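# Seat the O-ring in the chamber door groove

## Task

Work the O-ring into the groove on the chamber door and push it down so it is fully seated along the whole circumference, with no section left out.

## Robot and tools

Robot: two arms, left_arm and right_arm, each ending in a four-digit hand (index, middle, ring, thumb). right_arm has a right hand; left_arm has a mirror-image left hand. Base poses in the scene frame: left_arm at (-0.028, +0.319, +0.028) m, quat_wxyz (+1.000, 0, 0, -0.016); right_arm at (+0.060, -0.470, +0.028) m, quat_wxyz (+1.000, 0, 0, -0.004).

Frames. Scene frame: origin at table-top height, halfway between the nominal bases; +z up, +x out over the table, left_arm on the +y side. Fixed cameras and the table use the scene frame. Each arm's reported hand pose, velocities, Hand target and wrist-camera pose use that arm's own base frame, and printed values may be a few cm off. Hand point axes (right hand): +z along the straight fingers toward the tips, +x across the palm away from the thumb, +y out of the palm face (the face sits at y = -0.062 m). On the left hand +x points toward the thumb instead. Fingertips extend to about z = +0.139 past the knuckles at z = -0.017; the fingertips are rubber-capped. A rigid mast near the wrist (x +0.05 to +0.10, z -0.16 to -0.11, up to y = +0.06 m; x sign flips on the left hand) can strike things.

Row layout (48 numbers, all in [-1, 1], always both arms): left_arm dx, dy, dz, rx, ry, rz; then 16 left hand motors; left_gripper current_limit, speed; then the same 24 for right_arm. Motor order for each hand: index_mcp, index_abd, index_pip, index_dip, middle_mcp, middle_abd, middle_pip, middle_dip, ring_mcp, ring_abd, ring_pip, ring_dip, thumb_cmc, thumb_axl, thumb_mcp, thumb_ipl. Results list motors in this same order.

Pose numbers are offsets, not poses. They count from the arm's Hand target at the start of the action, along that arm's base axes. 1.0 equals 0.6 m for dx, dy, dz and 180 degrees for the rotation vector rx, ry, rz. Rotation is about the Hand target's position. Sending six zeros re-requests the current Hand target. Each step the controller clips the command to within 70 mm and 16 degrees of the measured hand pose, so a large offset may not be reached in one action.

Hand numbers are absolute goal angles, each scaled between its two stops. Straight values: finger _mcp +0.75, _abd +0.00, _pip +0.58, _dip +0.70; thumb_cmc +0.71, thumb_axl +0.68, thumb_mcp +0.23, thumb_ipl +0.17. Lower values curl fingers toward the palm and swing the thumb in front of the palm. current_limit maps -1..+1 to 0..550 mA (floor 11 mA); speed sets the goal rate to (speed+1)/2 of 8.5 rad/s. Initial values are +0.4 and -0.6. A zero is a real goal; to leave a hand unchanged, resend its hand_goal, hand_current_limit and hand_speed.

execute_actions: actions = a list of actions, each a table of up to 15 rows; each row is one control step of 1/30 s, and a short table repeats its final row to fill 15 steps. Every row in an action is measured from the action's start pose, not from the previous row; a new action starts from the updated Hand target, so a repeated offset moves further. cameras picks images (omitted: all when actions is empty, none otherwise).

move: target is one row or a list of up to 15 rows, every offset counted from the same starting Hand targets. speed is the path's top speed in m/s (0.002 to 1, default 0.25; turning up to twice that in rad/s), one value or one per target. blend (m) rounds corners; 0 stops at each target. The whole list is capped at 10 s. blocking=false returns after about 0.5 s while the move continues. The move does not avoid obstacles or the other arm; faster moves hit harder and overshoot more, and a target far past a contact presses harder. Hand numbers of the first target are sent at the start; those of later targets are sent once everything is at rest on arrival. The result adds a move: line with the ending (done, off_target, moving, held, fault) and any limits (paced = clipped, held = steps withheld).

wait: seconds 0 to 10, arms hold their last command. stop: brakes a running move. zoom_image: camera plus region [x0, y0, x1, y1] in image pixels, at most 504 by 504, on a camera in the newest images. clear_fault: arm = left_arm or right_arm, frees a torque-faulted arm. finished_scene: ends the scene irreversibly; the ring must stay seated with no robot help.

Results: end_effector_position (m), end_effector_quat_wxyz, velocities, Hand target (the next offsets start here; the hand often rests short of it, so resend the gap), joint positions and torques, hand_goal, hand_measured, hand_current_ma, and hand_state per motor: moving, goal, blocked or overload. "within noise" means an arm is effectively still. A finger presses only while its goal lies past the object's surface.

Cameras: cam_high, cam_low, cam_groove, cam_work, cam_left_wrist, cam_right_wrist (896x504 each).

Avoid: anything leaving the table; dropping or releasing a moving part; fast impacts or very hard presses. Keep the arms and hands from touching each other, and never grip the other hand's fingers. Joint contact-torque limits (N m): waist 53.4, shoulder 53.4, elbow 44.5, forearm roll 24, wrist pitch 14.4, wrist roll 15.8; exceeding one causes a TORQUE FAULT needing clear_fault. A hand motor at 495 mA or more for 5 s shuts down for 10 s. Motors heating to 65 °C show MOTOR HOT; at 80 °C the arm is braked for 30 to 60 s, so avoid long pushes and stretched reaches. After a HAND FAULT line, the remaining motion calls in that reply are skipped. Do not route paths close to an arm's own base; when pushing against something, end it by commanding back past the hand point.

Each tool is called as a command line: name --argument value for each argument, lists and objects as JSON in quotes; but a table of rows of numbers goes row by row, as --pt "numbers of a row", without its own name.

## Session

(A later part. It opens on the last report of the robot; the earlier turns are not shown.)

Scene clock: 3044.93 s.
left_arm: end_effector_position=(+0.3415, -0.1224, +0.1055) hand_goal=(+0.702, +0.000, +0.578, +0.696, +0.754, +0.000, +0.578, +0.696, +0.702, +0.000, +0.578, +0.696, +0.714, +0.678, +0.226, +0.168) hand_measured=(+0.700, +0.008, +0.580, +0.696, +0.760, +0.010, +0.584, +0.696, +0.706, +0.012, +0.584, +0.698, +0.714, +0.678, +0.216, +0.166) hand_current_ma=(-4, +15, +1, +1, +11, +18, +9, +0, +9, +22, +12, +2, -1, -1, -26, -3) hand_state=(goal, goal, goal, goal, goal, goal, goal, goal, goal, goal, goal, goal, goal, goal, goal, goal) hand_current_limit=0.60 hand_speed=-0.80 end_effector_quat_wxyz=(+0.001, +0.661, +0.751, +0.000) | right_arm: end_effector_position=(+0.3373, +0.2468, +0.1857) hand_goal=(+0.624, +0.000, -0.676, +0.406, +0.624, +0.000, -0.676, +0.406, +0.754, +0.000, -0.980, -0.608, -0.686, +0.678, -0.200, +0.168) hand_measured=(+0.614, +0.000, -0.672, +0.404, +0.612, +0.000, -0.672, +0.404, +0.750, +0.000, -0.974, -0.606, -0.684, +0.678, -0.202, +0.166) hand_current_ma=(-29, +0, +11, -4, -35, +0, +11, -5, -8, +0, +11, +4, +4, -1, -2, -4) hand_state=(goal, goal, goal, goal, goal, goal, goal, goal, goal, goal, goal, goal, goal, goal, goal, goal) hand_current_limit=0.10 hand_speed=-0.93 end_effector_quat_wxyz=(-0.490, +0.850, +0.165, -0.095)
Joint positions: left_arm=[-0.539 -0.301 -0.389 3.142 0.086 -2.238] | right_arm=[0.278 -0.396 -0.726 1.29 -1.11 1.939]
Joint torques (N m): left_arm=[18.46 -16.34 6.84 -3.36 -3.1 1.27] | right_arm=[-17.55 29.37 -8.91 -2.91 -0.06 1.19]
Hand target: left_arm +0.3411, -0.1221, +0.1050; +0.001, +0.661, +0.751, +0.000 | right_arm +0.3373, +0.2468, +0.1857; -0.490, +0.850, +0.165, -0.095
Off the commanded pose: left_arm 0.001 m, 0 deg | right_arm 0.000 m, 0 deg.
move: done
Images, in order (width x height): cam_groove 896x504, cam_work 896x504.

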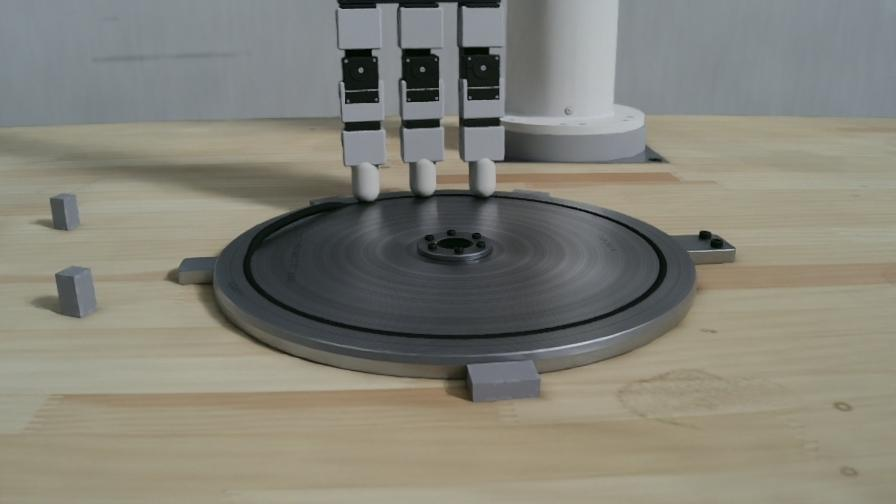

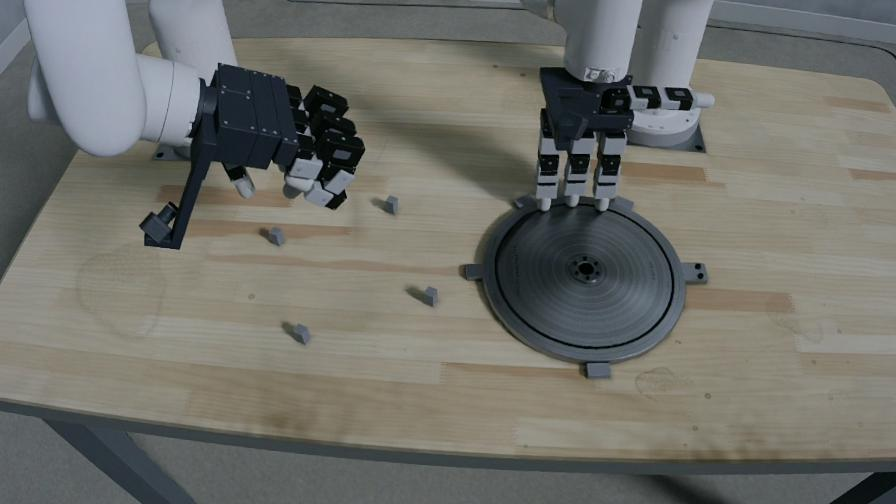

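move --pt "0 0 0.0233 0 0 0 0.701 0 0.577 0.696 0.753 0 0.577 0.696 0.701 0 0.577 0.696 0.714 0.678 0.226 0.168 0.6 -0.8 0 0 0 0 0 0 0.623 0 -0.676 0.406 0.623 0 -0.676 0.406 0.753 0 -0.98 -0.609 -0.686 0.678 -0.2 0.168 0.1 -0.93" --pt "-0.0030 -0.0162 0.0233 0 0 0.0556 0.701 0 0.577 0.696 0.753 0 0.577 0.696 0.701 0 0.577 0.696 0.714 0.678 0.226 0.168 0.6 -0.8 0 0 0 0 0 0 0.623 0 -0.676 0.406 0.623 0 -0.676 0.406 0.753 0 -0.98 -0.609 -0.686 0.678 -0.2 0.168 0.1 -0.93" --pt "-0.0030 -0.0162 0 0 0 0.0556 0.701 0 0.577 0.696 0.753 0 0.577 0.696 0.701 0 0.577 0.696 0.714 0.678 0.226 0.168 0.6 -0.8 0 0 0 0 0 0 0.623 0 -0.676 0.406 0.623 0 -0.676 0.406 0.753 0 -0.98 -0.609 -0.686 0.678 -0.2 0.168 0.1 -0.93" --pt "-0.0030 -0.0162 0.0233 0 0 0.0556 0.701 0 0.577 0.696 0.753 0 0.577 0.696 0.701 0 0.577 0.696 0.714 0.678 0.226 0.168 0.6 -0.8 0 0 0 0 0 0 0.623 0 -0.676 0.406 0.623 0 -0.676 0.406 0.753 0 -0.98 -0.609 -0.686 0.678 -0.2 0.168 0.1 -0.93" --pt "-0.0035 -0.0245 0.0233 0 0 0.0833 0.701 0 0.577 0.696 0.753 0 0.577 0.696 0.701 0 0.577 0.696 0.714 0.678 0.226 0.168 0.6 -0.8 0 0 0 0 0 0 0.623 0 -0.676 0.406 0.623 0 -0.676 0.406 0.753 0 -0.98 -0.609 -0.686 0.678 -0.2 0.168 0.1 -0.93" --pt "-0.0035 -0.0245 0 0 0 0.0833 0.701 0 0.577 0.696 0.753 0 0.577 0.696 0.701 0 0.577 0.696 0.714 0.678 0.226 0.168 0.6 -0.8 0 0 0 0 0 0 0.623 0 -0.676 0.406 0.623 0 -0.676 0.406 0.753 0 -0.98 -0.609 -0.686 0.678 -0.2 0.168 0.1 -0.93" --speed '[0.1,0.1,0.05,0.1,0.1,0.05]' --cameras '["cam_groove","cam_work"]'

zoom_image --camera "cam_work" --region '[470, 180, 590, 300]'

zoom_image --camera "cam_groove" --region '[220, 170, 400, 290]'

Scene clock: 3076.57 s.
left_arm: end_effector_position=(+0.3394, -0.1371, +0.1055) hand_goal=(+0.702, +0.000, +0.578, +0.696, +0.754, +0.000, +0.578, +0.696, +0.702, +0.000, +0.578, +0.696, +0.714, +0.678, +0.226, +0.168) hand_measured=(+0.696, +0.010, +0.578, +0.696, +0.758, +0.014, +0.582, +0.696, +0.706, +0.014, +0.582, +0.698, +0.714, +0.678, +0.216, +0.166) hand_current_ma=(-10, +19, +0, +0, +9, +28, +7, +0, +7, +26, +9, +2, -1, -1, -26, -3) hand_state=(goal, goal, goal, goal, goal, goal, goal, goal, goal, goal, goal, goal, goal, goal, goal, goal) hand_current_limit=0.60 hand_speed=-0.80 end_effector_quat_wxyz=(+0.001, +0.557, +0.830, +0.000) | right_arm: end_effector_position=(+0.3373, +0.2468, +0.1857) hand_goal=(+0.624, +0.000, -0.676, +0.406, +0.624, +0.000, -0.676, +0.406, +0.754, +0.000, -0.980, -0.608, -0.686, +0.678, -0.200, +0.168) hand_measured=(+0.614, +0.000, -0.672, +0.404, +0.612, +0.000, -0.672, +0.404, +0.750, +0.000, -0.974, -0.606, -0.684, +0.678, -0.202, +0.166) hand_current_ma=(-29, +0, +11, -4, -35, +0, +11, -5, -8, +0, +11, +4, +4, -1, -2, -4) hand_state=(goal, goal, goal, goal, goal, goal, goal, goal, goal, goal, goal, goal, goal, goal, goal, goal) hand_current_limit=0.10 hand_speed=-0.93 end_effector_quat_wxyz=(-0.490, +0.850, +0.165, -0.095)
Joint positions: left_arm=[-0.615 -0.343 -0.459 3.145 0.113 -2.579] | right_arm=[0.278 -0.396 -0.726 1.29 -1.11 1.939]
Joint torques (N m): left_arm=[-18.45 -14.72 7.33 4.48 -3.05 -1.3] | right_arm=[-18.58 29.43 -8.99 -3.12 -0.12 0.99]
Hand target: left_arm +0.3390, -0.1368, +0.1050; +0.001, +0.557, +0.830, +0.000 | right_arm +0.3373, +0.2468, +0.1857; -0.490, +0.850, +0.165, -0.095
Off the commanded pose: left_arm 0.001 m, 0 deg | right_arm 0.000 m, 0 deg.
move: done
Images, in order (width x height): cam_groove 896x504, cam_work 896x504.

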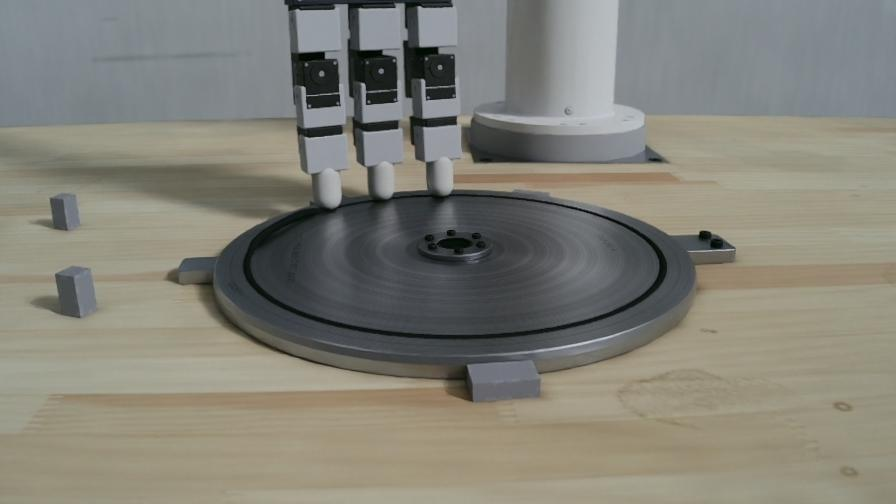

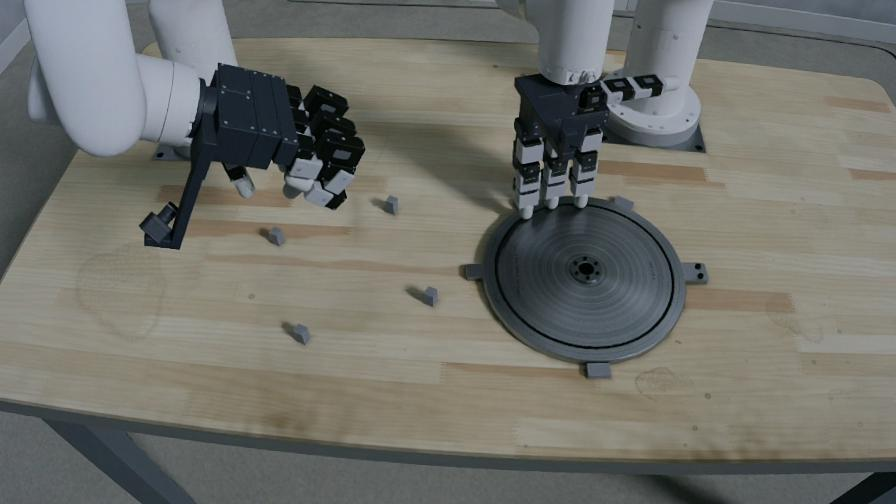

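Scaled by 4.200 from the camera's 896x504 image, which has a finer 1280x720 frame.

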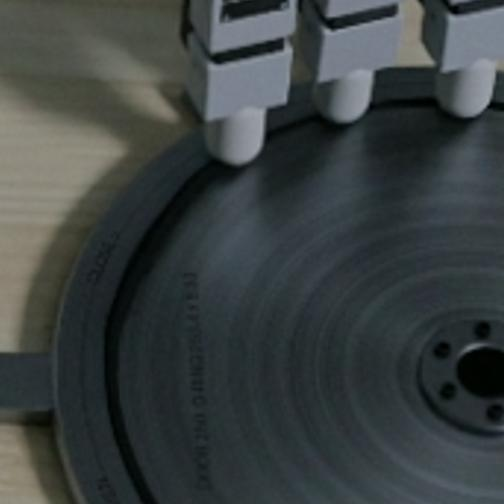

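Scaled by 2.800 from the camera's 896x504 image, which has a finer 1280x720 frame.

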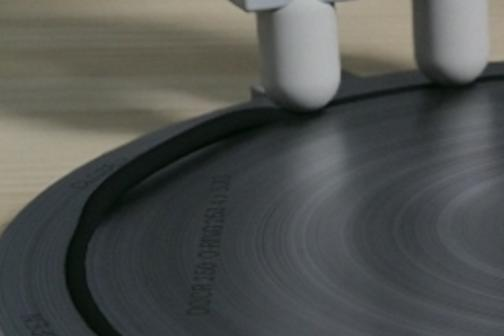

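move --pt "0 0 0.0233 0 0 0 0.701 0 0.577 0.696 0.753 0 0.577 0.696 0.701 0 0.577 0.696 0.714 0.678 0.226 0.168 0.6 -0.8 0 0 0 0 0 0 0.623 0 -0.676 0.406 0.623 0 -0.676 0.406 0.753 0 -0.98 -0.609 -0.686 0.678 -0.2 0.168 0.1 -0.93" --pt "0.0005 -0.0080 0.0233 0 0 0.0278 0.701 0 0.577 0.696 0.753 0 0.577 0.696 0.701 0 0.577 0.696 0.714 0.678 0.226 0.168 0.6 -0.8 0 0 0 0 0 0 0.623 0 -0.676 0.406 0.623 0 -0.676 0.406 0.753 0 -0.98 -0.609 -0.686 0.678 -0.2 0.168 0.1 -0.93" --pt "0.0005 -0.0080 0 0 0 0.0278 0.701 0 0.577 0.696 0.753 0 0.577 0.696 0.701 0 0.577 0.696 0.714 0.678 0.226 0.168 0.6 -0.8 0 0 0 0 0 0 0.623 0 -0.676 0.406 0.623 0 -0.676 0.406 0.753 0 -0.98 -0.609 -0.686 0.678 -0.2 0.168 0.1 -0.93" --pt "0.0005 -0.0080 0.0233 0 0 0.0278 0.701 0 0.577 0.696 0.753 0 0.577 0.696 0.701 0 0.577 0.696 0.714 0.678 0.226 0.168 0.6 -0.8 0 0 0 0 0 0 0.623 0 -0.676 0.406 0.623 0 -0.676 0.406 0.753 0 -0.98 -0.609 -0.686 0.678 -0.2 0.168 0.1 -0.93" --pt "0.0015 -0.0162 0.0233 0 0 0.0556 0.701 0 0.577 0.696 0.753 0 0.577 0.696 0.701 0 0.577 0.696 0.714 0.678 0.226 0.168 0.6 -0.8 0 0 0 0 0 0 0.623 0 -0.676 0.406 0.623 0 -0.676 0.406 0.753 0 -0.98 -0.609 -0.686 0.678 -0.2 0.168 0.1 -0.93" --pt "0.0015 -0.0162 0 0 0 0.0556 0.701 0 0.577 0.696 0.753 0 0.577 0.696 0.701 0 0.577 0.696 0.714 0.678 0.226 0.168 0.6 -0.8 0 0 0 0 0 0 0.623 0 -0.676 0.406 0.623 0 -0.676 0.406 0.753 0 -0.98 -0.609 -0.686 0.678 -0.2 0.168 0.1 -0.93" --speed '[0.1,0.1,0.05,0.1,0.1,0.05]' --cameras '["cam_groove","cam_work"]'

zoom_image --camera "cam_work" --region '[470, 180, 590, 300]'

zoom_image --camera "cam_groove" --region '[220, 170, 400, 290]'

Scene clock: 3102.73 s.
left_arm: end_effector_position=(+0.3403, -0.1469, +0.1055) hand_goal=(+0.702, +0.000, +0.578, +0.696, +0.754, +0.000, +0.578, +0.696, +0.702, +0.000, +0.578, +0.696, +0.714, +0.678, +0.226, +0.168) hand_measured=(+0.696, +0.012, +0.576, +0.696, +0.758, +0.016, +0.582, +0.696, +0.706, +0.016, +0.582, +0.698, +0.714, +0.678, +0.216, +0.166) hand_current_ma=(-12, +21, -2, +0, +6, +32, +5, +0, +6, +31, +7, +2, -1, -1, -26, -3) hand_state=(goal, goal, goal, goal, goal, goal, goal, goal, goal, goal, goal, goal, goal, goal, goal, goal) hand_current_limit=0.60 hand_speed=-0.80 end_effector_quat_wxyz=(+0.001, +0.483, +0.876, +0.000) | right_arm: end_effector_position=(+0.3373, +0.2468, +0.1857) hand_goal=(+0.624, +0.000, -0.676, +0.406, +0.624, +0.000, -0.676, +0.406, +0.754, +0.000, -0.980, -0.608, -0.686, +0.678, -0.200, +0.168) hand_measured=(+0.614, +0.000, -0.672, +0.404, +0.612, +0.000, -0.672, +0.404, +0.750, +0.000, -0.974, -0.606, -0.684, +0.678, -0.202, +0.166) hand_current_ma=(-29, +0, +11, -4, -35, +0, +11, -5, -8, +0, +11, +4, +4, -1, -2, -4) hand_state=(goal, goal, goal, goal, goal, goal, goal, goal, goal, goal, goal, goal, goal, goal, goal, goal) hand_current_limit=0.10 hand_speed=-0.93 end_effector_quat_wxyz=(-0.490, +0.850, +0.165, -0.095)
Joint positions: left_arm=[-0.646 -0.377 -0.515 3.146 0.136 -2.785] | right_arm=[0.278 -0.396 -0.726 1.29 -1.11 1.939]
Joint torques (N m): left_arm=[-16.26 -14.79 7.82 3.93 -3.19 -1.21] | right_arm=[-18.45 28.9 -8.87 -3.18 -0.04 1.02]
Hand target: left_arm +0.3399, -0.1466, +0.1050; +0.001, +0.483, +0.876, +0.000 | right_arm +0.3373, +0.2468, +0.1857; -0.490, +0.850, +0.165, -0.095
Off the commanded pose: left_arm 0.001 m, 0 deg | right_arm 0.000 m, 0 deg.
move: done
Images, in order (width x height): cam_groove 896x504, cam_work 896x504.

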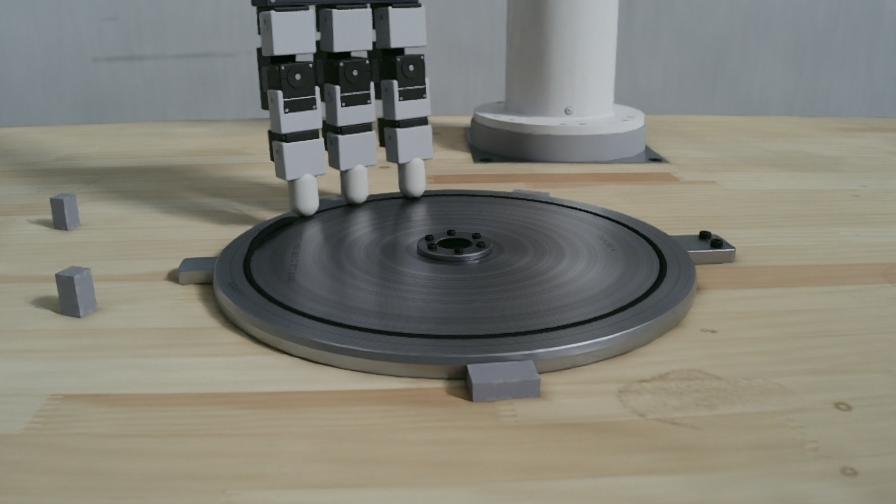

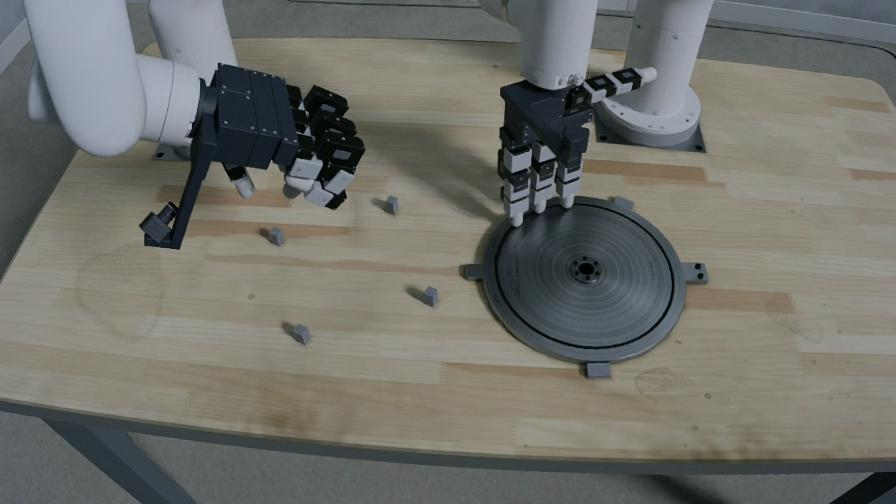

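Scaled by 4.200 from the camera's 896x504 image, which has a finer 1280x720 frame.

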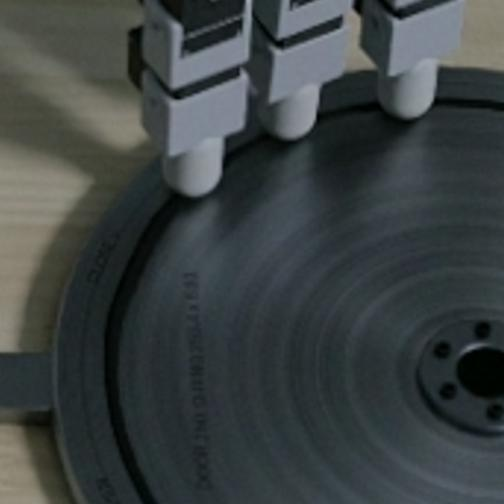

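Scaled by 2.800 from the camera's 896x504 image, which has a finer 1280x720 frame.

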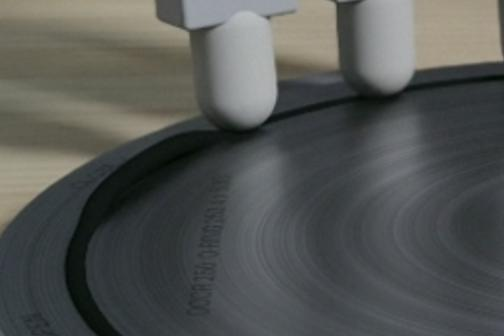

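move --pt "0 0 0.0233 0 0 0 0.701 0 0.577 0.696 0.753 0 0.577 0.696 0.701 0 0.577 0.696 0.714 0.678 0.226 0.168 0.6 -0.8 0 0 0 0 0 0 0.623 0 -0.676 0.406 0.623 0 -0.676 0.406 0.753 0 -0.98 -0.609 -0.686 0.678 -0.2 0.168 0.1 -0.93" --pt "0.0017 -0.0082 0.0233 0 0 0.0278 0.701 0 0.577 0.696 0.753 0 0.577 0.696 0.701 0 0.577 0.696 0.714 0.678 0.226 0.168 0.6 -0.8 0 0 0 0 0 0 0.623 0 -0.676 0.406 0.623 0 -0.676 0.406 0.753 0 -0.98 -0.609 -0.686 0.678 -0.2 0.168 0.1 -0.93" --pt "0.0017 -0.0082 0 0 0 0.0278 0.701 0 0.577 0.696 0.753 0 0.577 0.696 0.701 0 0.577 0.696 0.714 0.678 0.226 0.168 0.6 -0.8 0 0 0 0 0 0 0.623 0 -0.676 0.406 0.623 0 -0.676 0.406 0.753 0 -0.98 -0.609 -0.686 0.678 -0.2 0.168 0.1 -0.93" --pt "0.0017 -0.0082 0.0233 0 0 0.0278 0.701 0 0.577 0.696 0.753 0 0.577 0.696 0.701 0 0.577 0.696 0.714 0.678 0.226 0.168 0.6 -0.8 0 0 0 0 0 0 0.623 0 -0.676 0.406 0.623 0 -0.676 0.406 0.753 0 -0.98 -0.609 -0.686 0.678 -0.2 0.168 0.1 -0.93" --pt "0.0040 -0.0160 0.0233 0 0 0.0556 0.701 0 0.577 0.696 0.753 0 0.577 0.696 0.701 0 0.577 0.696 0.714 0.678 0.226 0.168 0.6 -0.8 0 0 0 0 0 0 0.623 0 -0.676 0.406 0.623 0 -0.676 0.406 0.753 0 -0.98 -0.609 -0.686 0.678 -0.2 0.168 0.1 -0.93" --pt "0.0040 -0.0160 0 0 0 0.0556 0.701 0 0.577 0.696 0.753 0 0.577 0.696 0.701 0 0.577 0.696 0.714 0.678 0.226 0.168 0.6 -0.8 0 0 0 0 0 0 0.623 0 -0.676 0.406 0.623 0 -0.676 0.406 0.753 0 -0.98 -0.609 -0.686 0.678 -0.2 0.168 0.1 -0.93" --speed '[0.1,0.1,0.05,0.1,0.1,0.05]' --cameras '["cam_groove","cam_work"]'

zoom_image --camera "cam_work" --region '[470, 180, 590, 300]'

zoom_image --camera "cam_groove" --region '[220, 180, 400, 300]'

Scene clock: 3140.37 s.
left_arm: end_effector_position=(+0.3427, -0.1565, +0.1055) hand_goal=(+0.702, +0.000, +0.578, +0.696, +0.754, +0.000, +0.578, +0.696, +0.702, +0.000, +0.578, +0.696, +0.714, +0.678, +0.226, +0.168) hand_measured=(+0.694, +0.012, +0.574, +0.694, +0.756, +0.018, +0.580, +0.696, +0.704, +0.016, +0.582, +0.698, +0.714, +0.678, +0.216, +0.166) hand_current_ma=(-14, +22, -5, -1, +3, +34, +3, +0, +4, +33, +5, +2, -1, -1, -26, -3) hand_state=(goal, goal, goal, goal, goal, goal, goal, goal, goal, goal, goal, goal, goal, goal, goal, goal) hand_current_limit=0.60 hand_speed=-0.80 end_effector_quat_wxyz=(+0.001, +0.404, +0.915, +0.000) | right_arm: end_effector_position=(+0.3373, +0.2468, +0.1857) hand_goal=(+0.624, +0.000, -0.676, +0.406, +0.624, +0.000, -0.676, +0.406, +0.754, +0.000, -0.980, -0.608, -0.686, +0.678, -0.200, +0.168) hand_measured=(+0.614, +0.000, -0.672, +0.404, +0.612, +0.000, -0.672, +0.404, +0.750, +0.000, -0.974, -0.606, -0.684, +0.678, -0.202, +0.166) hand_current_ma=(-29, +0, +11, -4, -35, +0, +11, -5, -8, +0, +11, +4, +4, -1, -2, -4) hand_state=(goal, goal, goal, goal, goal, goal, goal, goal, goal, goal, goal, goal, goal, goal, goal, goal) hand_current_limit=0.10 hand_speed=-0.93 end_effector_quat_wxyz=(-0.490, +0.850, +0.165, -0.095)
Joint positions: left_arm=[-0.664 -0.413 -0.577 3.147 0.162 -2.978] | right_arm=[0.278 -0.396 -0.726 1.29 -1.11 1.939]
Joint torques (N m): left_arm=[-17.12 -12.35 8.91 4.05 -3.1 -1.27] | right_arm=[-17.74 29.49 -8.65 -3.16 -0.18 1.01]
Hand target: left_arm +0.3423, -0.1562, +0.1050; +0.001, +0.404, +0.915, +0.000 | right_arm +0.3373, +0.2468, +0.1857; -0.490, +0.850, +0.165, -0.095
Off the commanded pose: left_arm 0.001 m, 0 deg | right_arm 0.000 m, 0 deg.
move: done
Images, in order (width x height): cam_groove 896x504, cam_work 896x504.

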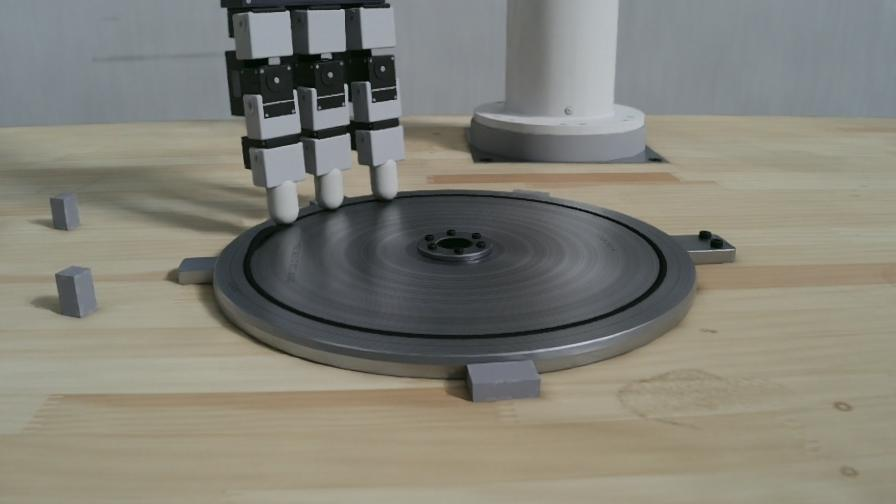

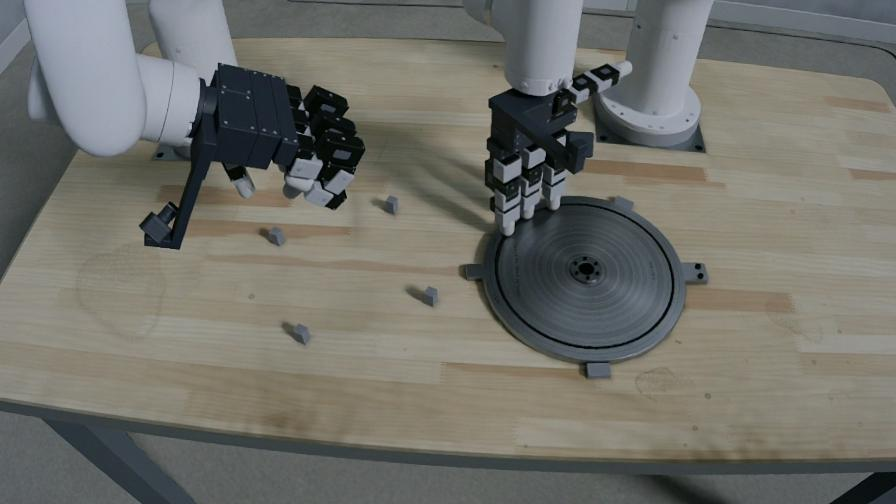

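Scaled by 4.200 from the camera's 896x504 image, which has a finer 1280x720 frame.

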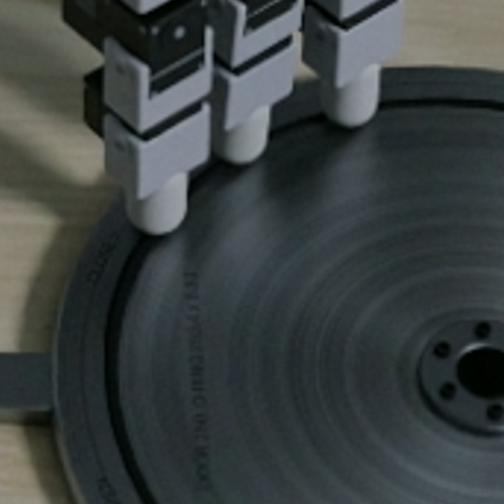

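Scaled by 2.800 from the camera's 896x504 image, which has a finer 1280x720 frame.

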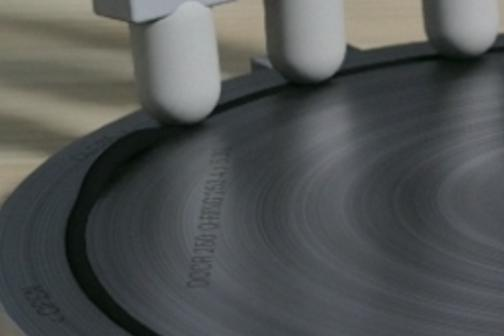

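move --pt "0 0 0.0233 0 0 0 0.701 0 0.577 0.696 0.753 0 0.577 0.696 0.701 0 0.577 0.696 0.714 0.678 0.226 0.168 0.6 -0.8 0 0 0 0 0 0 0.623 0 -0.676 0.406 0.623 0 -0.676 0.406 0.753 0 -0.98 -0.609 -0.686 0.678 -0.2 0.168 0.1 -0.93" --pt "0.0032 -0.0077 0.0233 0 0 0.0278 0.701 0 0.577 0.696 0.753 0 0.577 0.696 0.701 0 0.577 0.696 0.714 0.678 0.226 0.168 0.6 -0.8 0 0 0 0 0 0 0.623 0 -0.676 0.406 0.623 0 -0.676 0.406 0.753 0 -0.98 -0.609 -0.686 0.678 -0.2 0.168 0.1 -0.93" --pt "0.0032 -0.0077 0 0 0 0.0278 0.701 0 0.577 0.696 0.753 0 0.577 0.696 0.701 0 0.577 0.696 0.714 0.678 0.226 0.168 0.6 -0.8 0 0 0 0 0 0 0.623 0 -0.676 0.406 0.623 0 -0.676 0.406 0.753 0 -0.98 -0.609 -0.686 0.678 -0.2 0.168 0.1 -0.93" --pt "0.0032 -0.0077 0.0233 0 0 0.0278 0.701 0 0.577 0.696 0.753 0 0.577 0.696 0.701 0 0.577 0.696 0.714 0.678 0.226 0.168 0.6 -0.8 0 0 0 0 0 0 0.623 0 -0.676 0.406 0.623 0 -0.676 0.406 0.753 0 -0.98 -0.609 -0.686 0.678 -0.2 0.168 0.1 -0.93" --pt "0.0070 -0.0152 0.0233 0 0 0.0556 0.701 0 0.577 0.696 0.753 0 0.577 0.696 0.701 0 0.577 0.696 0.714 0.678 0.226 0.168 0.6 -0.8 0 0 0 0 0 0 0.623 0 -0.676 0.406 0.623 0 -0.676 0.406 0.753 0 -0.98 -0.609 -0.686 0.678 -0.2 0.168 0.1 -0.93" --pt "0.0070 -0.0152 0 0 0 0.0556 0.701 0 0.577 0.696 0.753 0 0.577 0.696 0.701 0 0.577 0.696 0.714 0.678 0.226 0.168 0.6 -0.8 0 0 0 0 0 0 0.623 0 -0.676 0.406 0.623 0 -0.676 0.406 0.753 0 -0.98 -0.609 -0.686 0.678 -0.2 0.168 0.1 -0.93" --speed '[0.1,0.1,0.05,0.1,0.1,0.05]' --cameras '["cam_groove","cam_work"]'

zoom_image --camera "cam_work" --region '[470, 200, 590, 320]'

zoom_image --camera "cam_groove" --region '[210, 200, 390, 320]'

Scene clock: 3174.73 s.
left_arm: end_effector_position=(+0.3469, -0.1656, +0.1055) hand_goal=(+0.702, +0.000, +0.578, +0.696, +0.754, +0.000, +0.578, +0.696, +0.702, +0.000, +0.578, +0.696, +0.714, +0.678, +0.226, +0.168) hand_measured=(+0.694, +0.012, +0.574, +0.694, +0.756, +0.016, +0.580, +0.696, +0.704, +0.016, +0.580, +0.698, +0.714, +0.678, +0.216, +0.166) hand_current_ma=(-17, +21, -8, -2, +2, +33, +3, +0, +1, +32, +4, +2, -1, -1, -26, -3) hand_state=(goal, goal, goal, goal, goal, goal, goal, goal, goal, goal, goal, goal, goal, goal, goal, goal) hand_current_limit=0.60 hand_speed=-0.80 end_effector_quat_wxyz=(+0.001, +0.323, +0.946, +0.000) | right_arm: end_effector_position=(+0.3373, +0.2468, +0.1857) hand_goal=(+0.624, +0.000, -0.676, +0.406, +0.624, +0.000, -0.676, +0.406, +0.754, +0.000, -0.980, -0.608, -0.686, +0.678, -0.200, +0.168) hand_measured=(+0.614, +0.000, -0.672, +0.404, +0.612, +0.000, -0.672, +0.404, +0.750, +0.000, -0.974, -0.606, -0.684, +0.678, -0.202, +0.166) hand_current_ma=(-29, +0, +11, -4, -35, +0, +11, -5, -8, +0, +11, +4, +4, -1, -2, -4) hand_state=(goal, goal, goal, goal, goal, goal, goal, goal, goal, goal, goal, goal, goal, goal, goal, goal) hand_current_limit=0.10 hand_speed=-0.93 end_effector_quat_wxyz=(-0.490, +0.850, +0.165, -0.095)
Joint positions: left_arm=[-0.668 -0.45 -0.642 3.147 0.189 -3.157] | right_arm=[0.278 -0.396 -0.726 1.29 -1.11 1.939]
Joint torques (N m): left_arm=[-17.41 -10.72 7.79 3.78 -2.96 -1.31] | right_arm=[-17.27 28.77 -8.54 -2.5 0 1.02]
Hand target: left_arm +0.3465, -0.1653, +0.1050; +0.000, +0.323, +0.946, +0.000 | right_arm +0.3373, +0.2468, +0.1857; -0.490, +0.850, +0.165, -0.095
Off the commanded pose: left_arm 0.001 m, 0 deg | right_arm 0.000 m, 0 deg.
move: done
Images, in order (width x height): cam_groove 896x504, cam_work 896x504.

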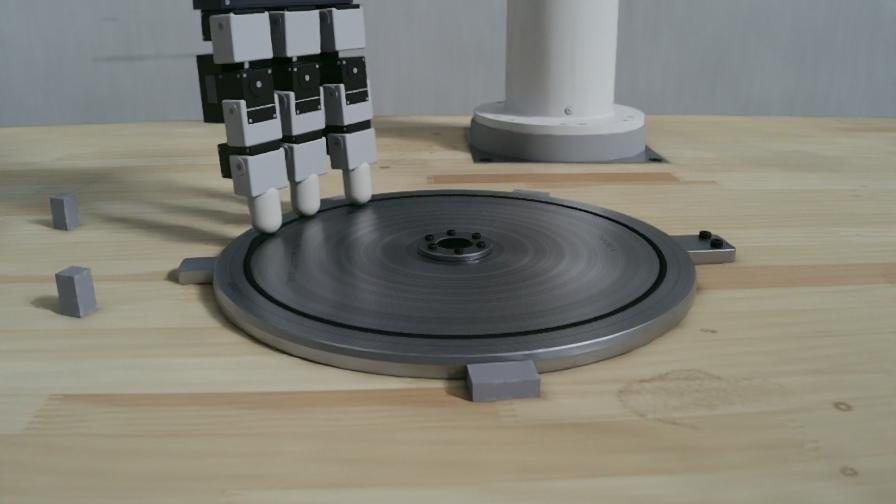

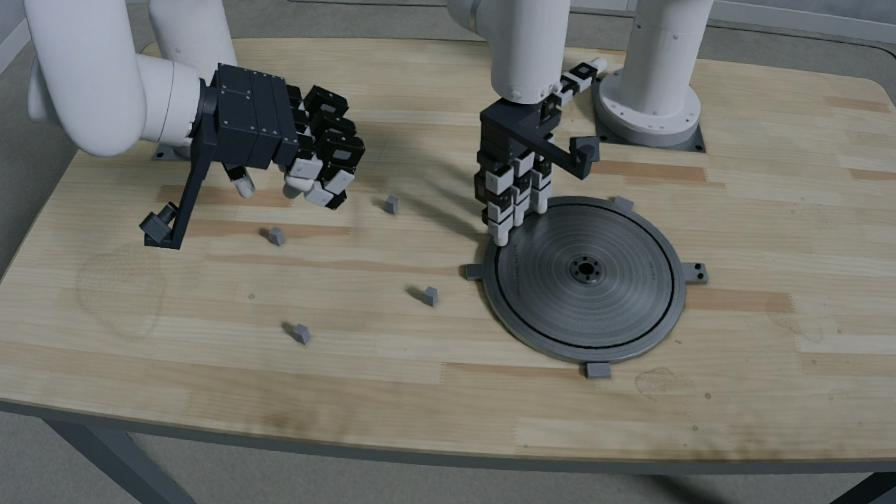

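Scaled by 4.200 from the camera's 896x504 image, which has a finer 1280x720 frame.

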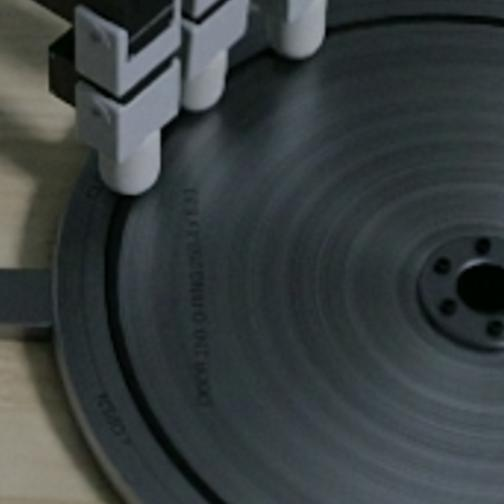

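Scaled by 2.800 from the camera's 896x504 image, which has a finer 1280x720 frame.

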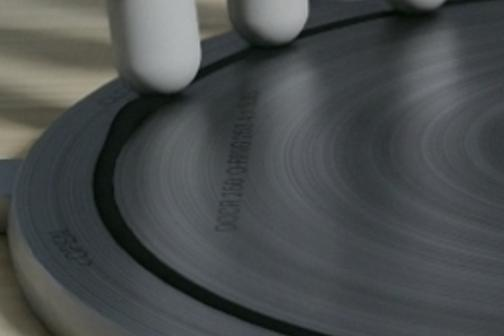

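move --pt "0 0 0.0233 0 0 0 0.701 0 0.577 0.696 0.753 0 0.577 0.696 0.701 0 0.577 0.696 0.714 0.678 0.226 0.168 0.6 -0.8 0 0 0 0 0 0 0.623 0 -0.676 0.406 0.623 0 -0.676 0.406 0.753 0 -0.98 -0.609 -0.686 0.678 -0.2 0.168 0.1 -0.93" --pt "0.0042 -0.0070 0.0233 0 0 0.0278 0.701 0 0.577 0.696 0.753 0 0.577 0.696 0.701 0 0.577 0.696 0.714 0.678 0.226 0.168 0.6 -0.8 0 0 0 0 0 0 0.623 0 -0.676 0.406 0.623 0 -0.676 0.406 0.753 0 -0.98 -0.609 -0.686 0.678 -0.2 0.168 0.1 -0.93" --pt "0.0042 -0.0070 0 0 0 0.0278 0.701 0 0.577 0.696 0.753 0 0.577 0.696 0.701 0 0.577 0.696 0.714 0.678 0.226 0.168 0.6 -0.8 0 0 0 0 0 0 0.623 0 -0.676 0.406 0.623 0 -0.676 0.406 0.753 0 -0.98 -0.609 -0.686 0.678 -0.2 0.168 0.1 -0.93" --pt "0.0042 -0.0070 0.0233 0 0 0.0278 0.701 0 0.577 0.696 0.753 0 0.577 0.696 0.701 0 0.577 0.696 0.714 0.678 0.226 0.168 0.6 -0.8 0 0 0 0 0 0 0.623 0 -0.676 0.406 0.623 0 -0.676 0.406 0.753 0 -0.98 -0.609 -0.686 0.678 -0.2 0.168 0.1 -0.93" --pt "0.0092 -0.0137 0.0233 0 0 0.0556 0.701 0 0.577 0.696 0.753 0 0.577 0.696 0.701 0 0.577 0.696 0.714 0.678 0.226 0.168 0.6 -0.8 0 0 0 0 0 0 0.623 0 -0.676 0.406 0.623 0 -0.676 0.406 0.753 0 -0.98 -0.609 -0.686 0.678 -0.2 0.168 0.1 -0.93" --pt "0.0092 -0.0137 0 0 0 0.0556 0.701 0 0.577 0.696 0.753 0 0.577 0.696 0.701 0 0.577 0.696 0.714 0.678 0.226 0.168 0.6 -0.8 0 0 0 0 0 0 0.623 0 -0.676 0.406 0.623 0 -0.676 0.406 0.753 0 -0.98 -0.609 -0.686 0.678 -0.2 0.168 0.1 -0.93" --speed '[0.1,0.1,0.05,0.1,0.1,0.05]' --cameras '["cam_groove","cam_work"]'

zoom_image --camera "cam_work" --region '[470, 220, 590, 340]'

zoom_image --camera "cam_groove" --region '[210, 200, 390, 320]'

Scene clock: 3208.30 s.
left_arm: end_effector_position=(+0.3525, -0.1738, +0.1056) hand_goal=(+0.702, +0.000, +0.578, +0.696, +0.754, +0.000, +0.578, +0.696, +0.702, +0.000, +0.578, +0.696, +0.714, +0.678, +0.226, +0.168) hand_measured=(+0.694, +0.012, +0.574, +0.694, +0.754, +0.018, +0.580, +0.696, +0.702, +0.018, +0.580, +0.698, +0.714, +0.678, +0.216, +0.166) hand_current_ma=(-18, +22, -8, -3, +0, +35, +3, +0, -1, +36, +3, +1, -1, -1, -26, -3) hand_state=(goal, goal, goal, goal, goal, goal, goal, goal, goal, goal, goal, goal, goal, goal, goal, goal) hand_current_limit=0.60 hand_speed=-0.80 end_effector_quat_wxyz=(+0.001, +0.239, +0.971, +0.000) | right_arm: end_effector_position=(+0.3373, +0.2468, +0.1857) hand_goal=(+0.624, +0.000, -0.676, +0.406, +0.624, +0.000, -0.676, +0.406, +0.754, +0.000, -0.980, -0.608, -0.686, +0.678, -0.200, +0.168) hand_measured=(+0.614, +0.000, -0.672, +0.404, +0.612, +0.000, -0.672, +0.404, +0.750, +0.000, -0.974, -0.606, -0.684, +0.678, -0.202, +0.166) hand_current_ma=(-29, +0, +11, -4, -35, +0, +11, -5, -8, +0, +11, +4, +4, -1, -2, -4) hand_state=(goal, goal, goal, goal, goal, goal, goal, goal, goal, goal, goal, goal, goal, goal, goal, goal) hand_current_limit=0.10 hand_speed=-0.93 end_effector_quat_wxyz=(-0.490, +0.850, +0.165, -0.095)
Joint positions: left_arm=[-0.663 -0.487 -0.707 3.147 0.218 -3.326] | right_arm=[0.278 -0.396 -0.726 1.29 -1.11 1.939]
Joint torques (N m): left_arm=[-6.5 -8.68 8.03 3.98 -3.04 -1.38] | right_arm=[-17.59 28.44 -8.99 -3.15 -0.09 1.02]
Hand target: left_arm +0.3520, -0.1735, +0.1050; +0.000, +0.239, +0.971, +0.000 | right_arm +0.3373, +0.2468, +0.1857; -0.490, +0.850, +0.165, -0.095
Off the commanded pose: left_arm 0.001 m, 0 deg | right_arm 0.000 m, 0 deg.
move: done
Images, in order (width x height): cam_groove 896x504, cam_work 896x504.

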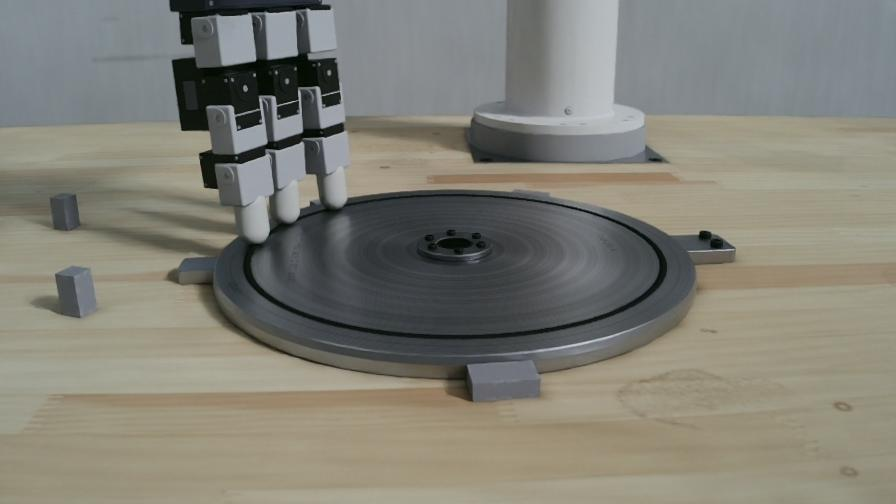

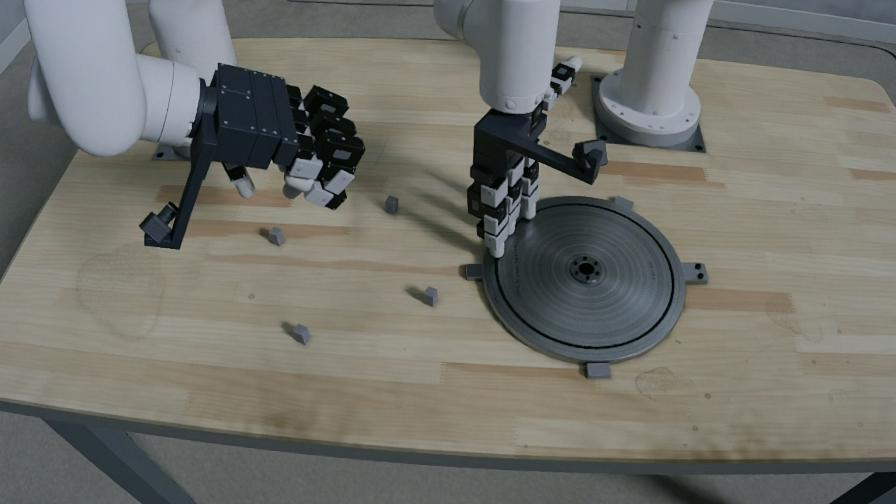

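Scaled by 4.200 from the camera's 896x504 image, which has a finer 1280x720 frame.

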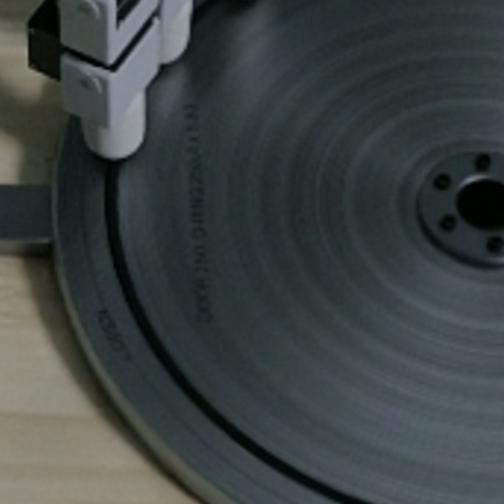

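Scaled by 2.800 from the camera's 896x504 image, which has a finer 1280x720 frame.

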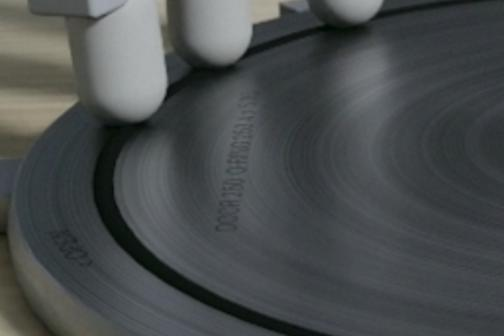

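move --pt "0 0 0.0233 0 0 0 0.701 0 0.577 0.696 0.753 0 0.577 0.696 0.701 0 0.577 0.696 0.714 0.678 0.226 0.168 0.6 -0.8 0 0 0 0 0 0 0.623 0 -0.676 0.406 0.623 0 -0.676 0.406 0.753 0 -0.98 -0.609 -0.686 0.678 -0.2 0.168 0.1 -0.93" --pt "0.0055 -0.0062 0.0233 0 0 0.0278 0.701 0 0.577 0.696 0.753 0 0.577 0.696 0.701 0 0.577 0.696 0.714 0.678 0.226 0.168 0.6 -0.8 0 0 0 0 0 0 0.623 0 -0.676 0.406 0.623 0 -0.676 0.406 0.753 0 -0.98 -0.609 -0.686 0.678 -0.2 0.168 0.1 -0.93" --pt "0.0055 -0.0062 0 0 0 0.0278 0.701 0 0.577 0.696 0.753 0 0.577 0.696 0.701 0 0.577 0.696 0.714 0.678 0.226 0.168 0.6 -0.8 0 0 0 0 0 0 0.623 0 -0.676 0.406 0.623 0 -0.676 0.406 0.753 0 -0.98 -0.609 -0.686 0.678 -0.2 0.168 0.1 -0.93" --pt "0.0055 -0.0062 0.0233 0 0 0.0278 0.701 0 0.577 0.696 0.753 0 0.577 0.696 0.701 0 0.577 0.696 0.714 0.678 0.226 0.168 0.6 -0.8 0 0 0 0 0 0 0.623 0 -0.676 0.406 0.623 0 -0.676 0.406 0.753 0 -0.98 -0.609 -0.686 0.678 -0.2 0.168 0.1 -0.93" --pt "0.0117 -0.0118 0.0233 0 0 0.0556 0.701 0 0.577 0.696 0.753 0 0.577 0.696 0.701 0 0.577 0.696 0.714 0.678 0.226 0.168 0.6 -0.8 0 0 0 0 0 0 0.623 0 -0.676 0.406 0.623 0 -0.676 0.406 0.753 0 -0.98 -0.609 -0.686 0.678 -0.2 0.168 0.1 -0.93" --pt "0.0117 -0.0118 0 0 0 0.0556 0.701 0 0.577 0.696 0.753 0 0.577 0.696 0.701 0 0.577 0.696 0.714 0.678 0.226 0.168 0.6 -0.8 0 0 0 0 0 0 0.623 0 -0.676 0.406 0.623 0 -0.676 0.406 0.753 0 -0.98 -0.609 -0.686 0.678 -0.2 0.168 0.1 -0.93" --pt "0.0117 -0.0118 0.0233 0 0 0.0556 0.701 0 0.577 0.696 0.753 0 0.577 0.696 0.701 0 0.577 0.696 0.714 0.678 0.226 0.168 0.6 -0.8 0 0 0 0 0 0 0.623 0 -0.676 0.406 0.623 0 -0.676 0.406 0.753 0 -0.98 -0.609 -0.686 0.678 -0.2 0.168 0.1 -0.93" --pt "0.0180 -0.0168 0.0233 0 0 0.0833 0.701 0 0.577 0.696 0.753 0 0.577 0.696 0.701 0 0.577 0.696 0.714 0.678 0.226 0.168 0.6 -0.8 0 0 0 0 0 0 0.623 0 -0.676 0.406 0.623 0 -0.676 0.406 0.753 0 -0.98 -0.609 -0.686 0.678 -0.2 0.168 0.1 -0.93" --pt "0.0180 -0.0168 0 0 0 0.0833 0.701 0 0.577 0.696 0.753 0 0.577 0.696 0.701 0 0.577 0.696 0.714 0.678 0.226 0.168 0.6 -0.8 0 0 0 0 0 0 0.623 0 -0.676 0.406 0.623 0 -0.676 0.406 0.753 0 -0.98 -0.609 -0.686 0.678 -0.2 0.168 0.1 -0.93" --speed '[0.1,0.1,0.05,0.1,0.1,0.05,0.1,0.1,0.05]' --cameras '["cam_groove","cam_work"]'

zoom_image --camera "cam_work" --region '[470, 220, 590, 340]'

zoom_image --camera "cam_groove" --region '[210, 220, 390, 340]'

Scene clock: 3254.87 s.
left_arm: end_effector_position=(+0.3633, -0.1839, +0.1056) hand_goal=(+0.702, +0.000, +0.578, +0.696, +0.754, +0.000, +0.578, +0.696, +0.702, +0.000, +0.578, +0.696, +0.714, +0.678, +0.226, +0.168) hand_measured=(+0.694, +0.016, +0.574, +0.694, +0.750, +0.018, +0.578, +0.694, +0.696, +0.016, +0.576, +0.696, +0.714, +0.678, +0.216, +0.166) hand_current_ma=(-16, +29, -5, -3, -6, +34, +0, -1, -10, +31, -2, +0, -1, -1, -26, -3) hand_state=(goal, goal, goal, goal, goal, goal, goal, goal, goal, goal, goal, goal, goal, goal, goal, goal) hand_current_limit=0.60 hand_speed=-0.80 end_effector_quat_wxyz=(+0.001, +0.111, +0.994, +0.000) | right_arm: end_effector_position=(+0.3373, +0.2468, +0.1857) hand_goal=(+0.624, +0.000, -0.676, +0.406, +0.624, +0.000, -0.676, +0.406, +0.754, +0.000, -0.980, -0.608, -0.686, +0.678, -0.200, +0.168) hand_measured=(+0.614, +0.000, -0.672, +0.404, +0.612, +0.000, -0.672, +0.404, +0.750, +0.000, -0.974, -0.606, -0.684, +0.678, -0.202, +0.166) hand_current_ma=(-29, +0, +11, -4, -35, +0, +11, -5, -8, +0, +11, +4, +4, -1, -2, -4) hand_state=(goal, goal, goal, goal, goal, goal, goal, goal, goal, goal, goal, goal, goal, goal, goal, goal) hand_current_limit=0.10 hand_speed=-0.93 end_effector_quat_wxyz=(-0.490, +0.850, +0.165, -0.095)
Joint positions: left_arm=[-0.638 -0.541 -0.803 3.146 0.26 -3.563] | right_arm=[0.278 -0.396 -0.726 1.29 -1.11 1.939]
Joint torques (N m): left_arm=[14.65 -8.87 8.34 4.07 -3.3 -1.23] | right_arm=[-18.98 27.32 -8.57 -2.94 -0.1 0.95]
Hand target: left_arm +0.3628, -0.1836, +0.1050; +0.000, +0.111, +0.994, +0.000 | right_arm +0.3373, +0.2468, +0.1857; -0.490, +0.850, +0.165, -0.095
Off the commanded pose: left_arm 0.001 m, 0 deg | right_arm 0.000 m, 0 deg.
move: done
Images, in order (width x height): cam_groove 896x504, cam_work 896x504.

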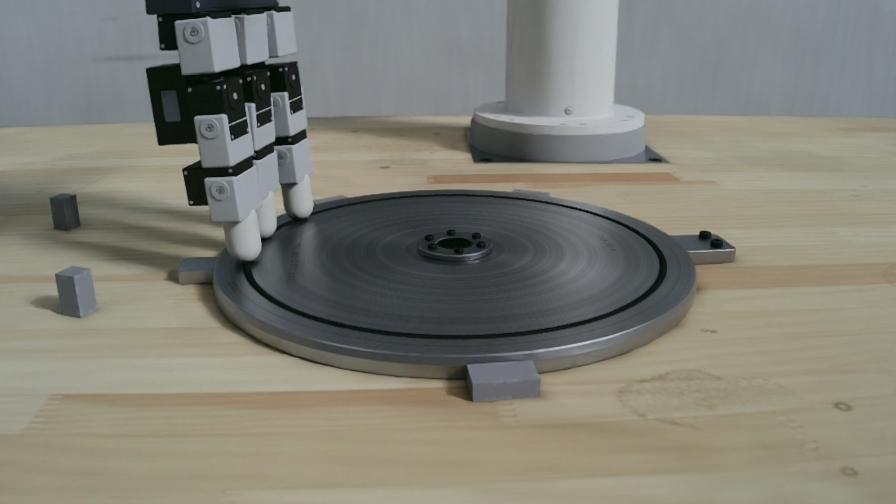

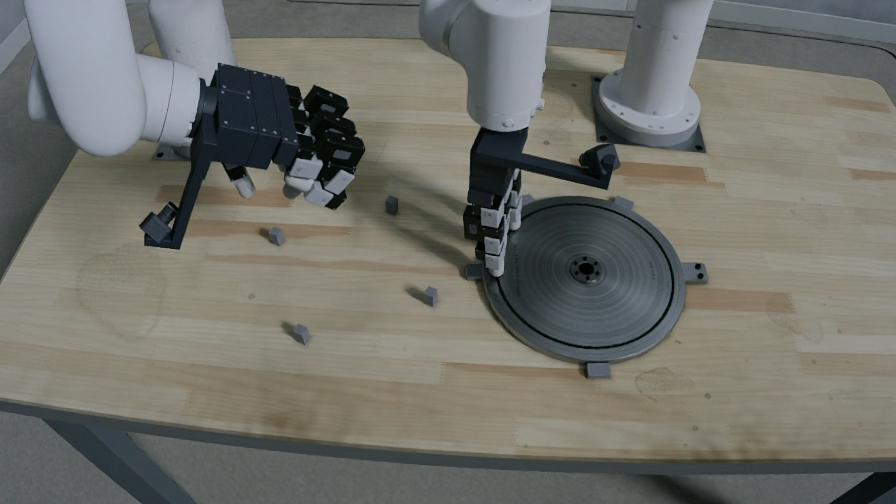

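Scaled by 4.200 from the camera's 896x504 image, which has a finer 1280x720 frame.

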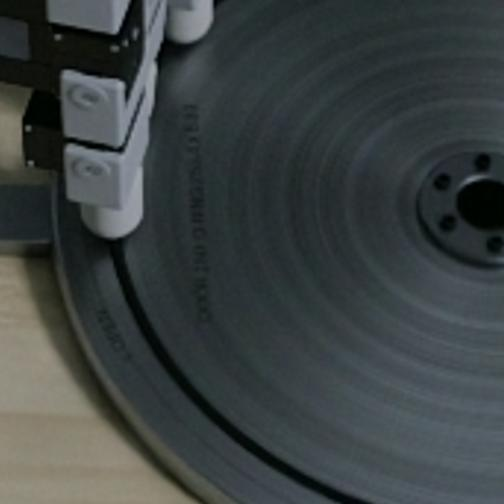

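Scaled by 2.800 from the camera's 896x504 image, which has a finer 1280x720 frame.

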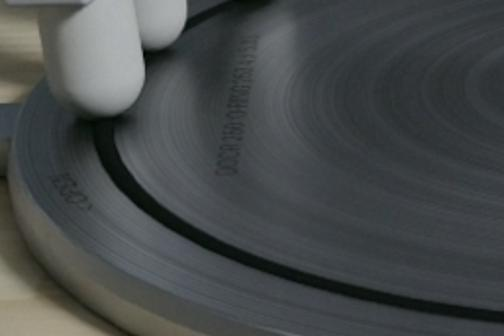

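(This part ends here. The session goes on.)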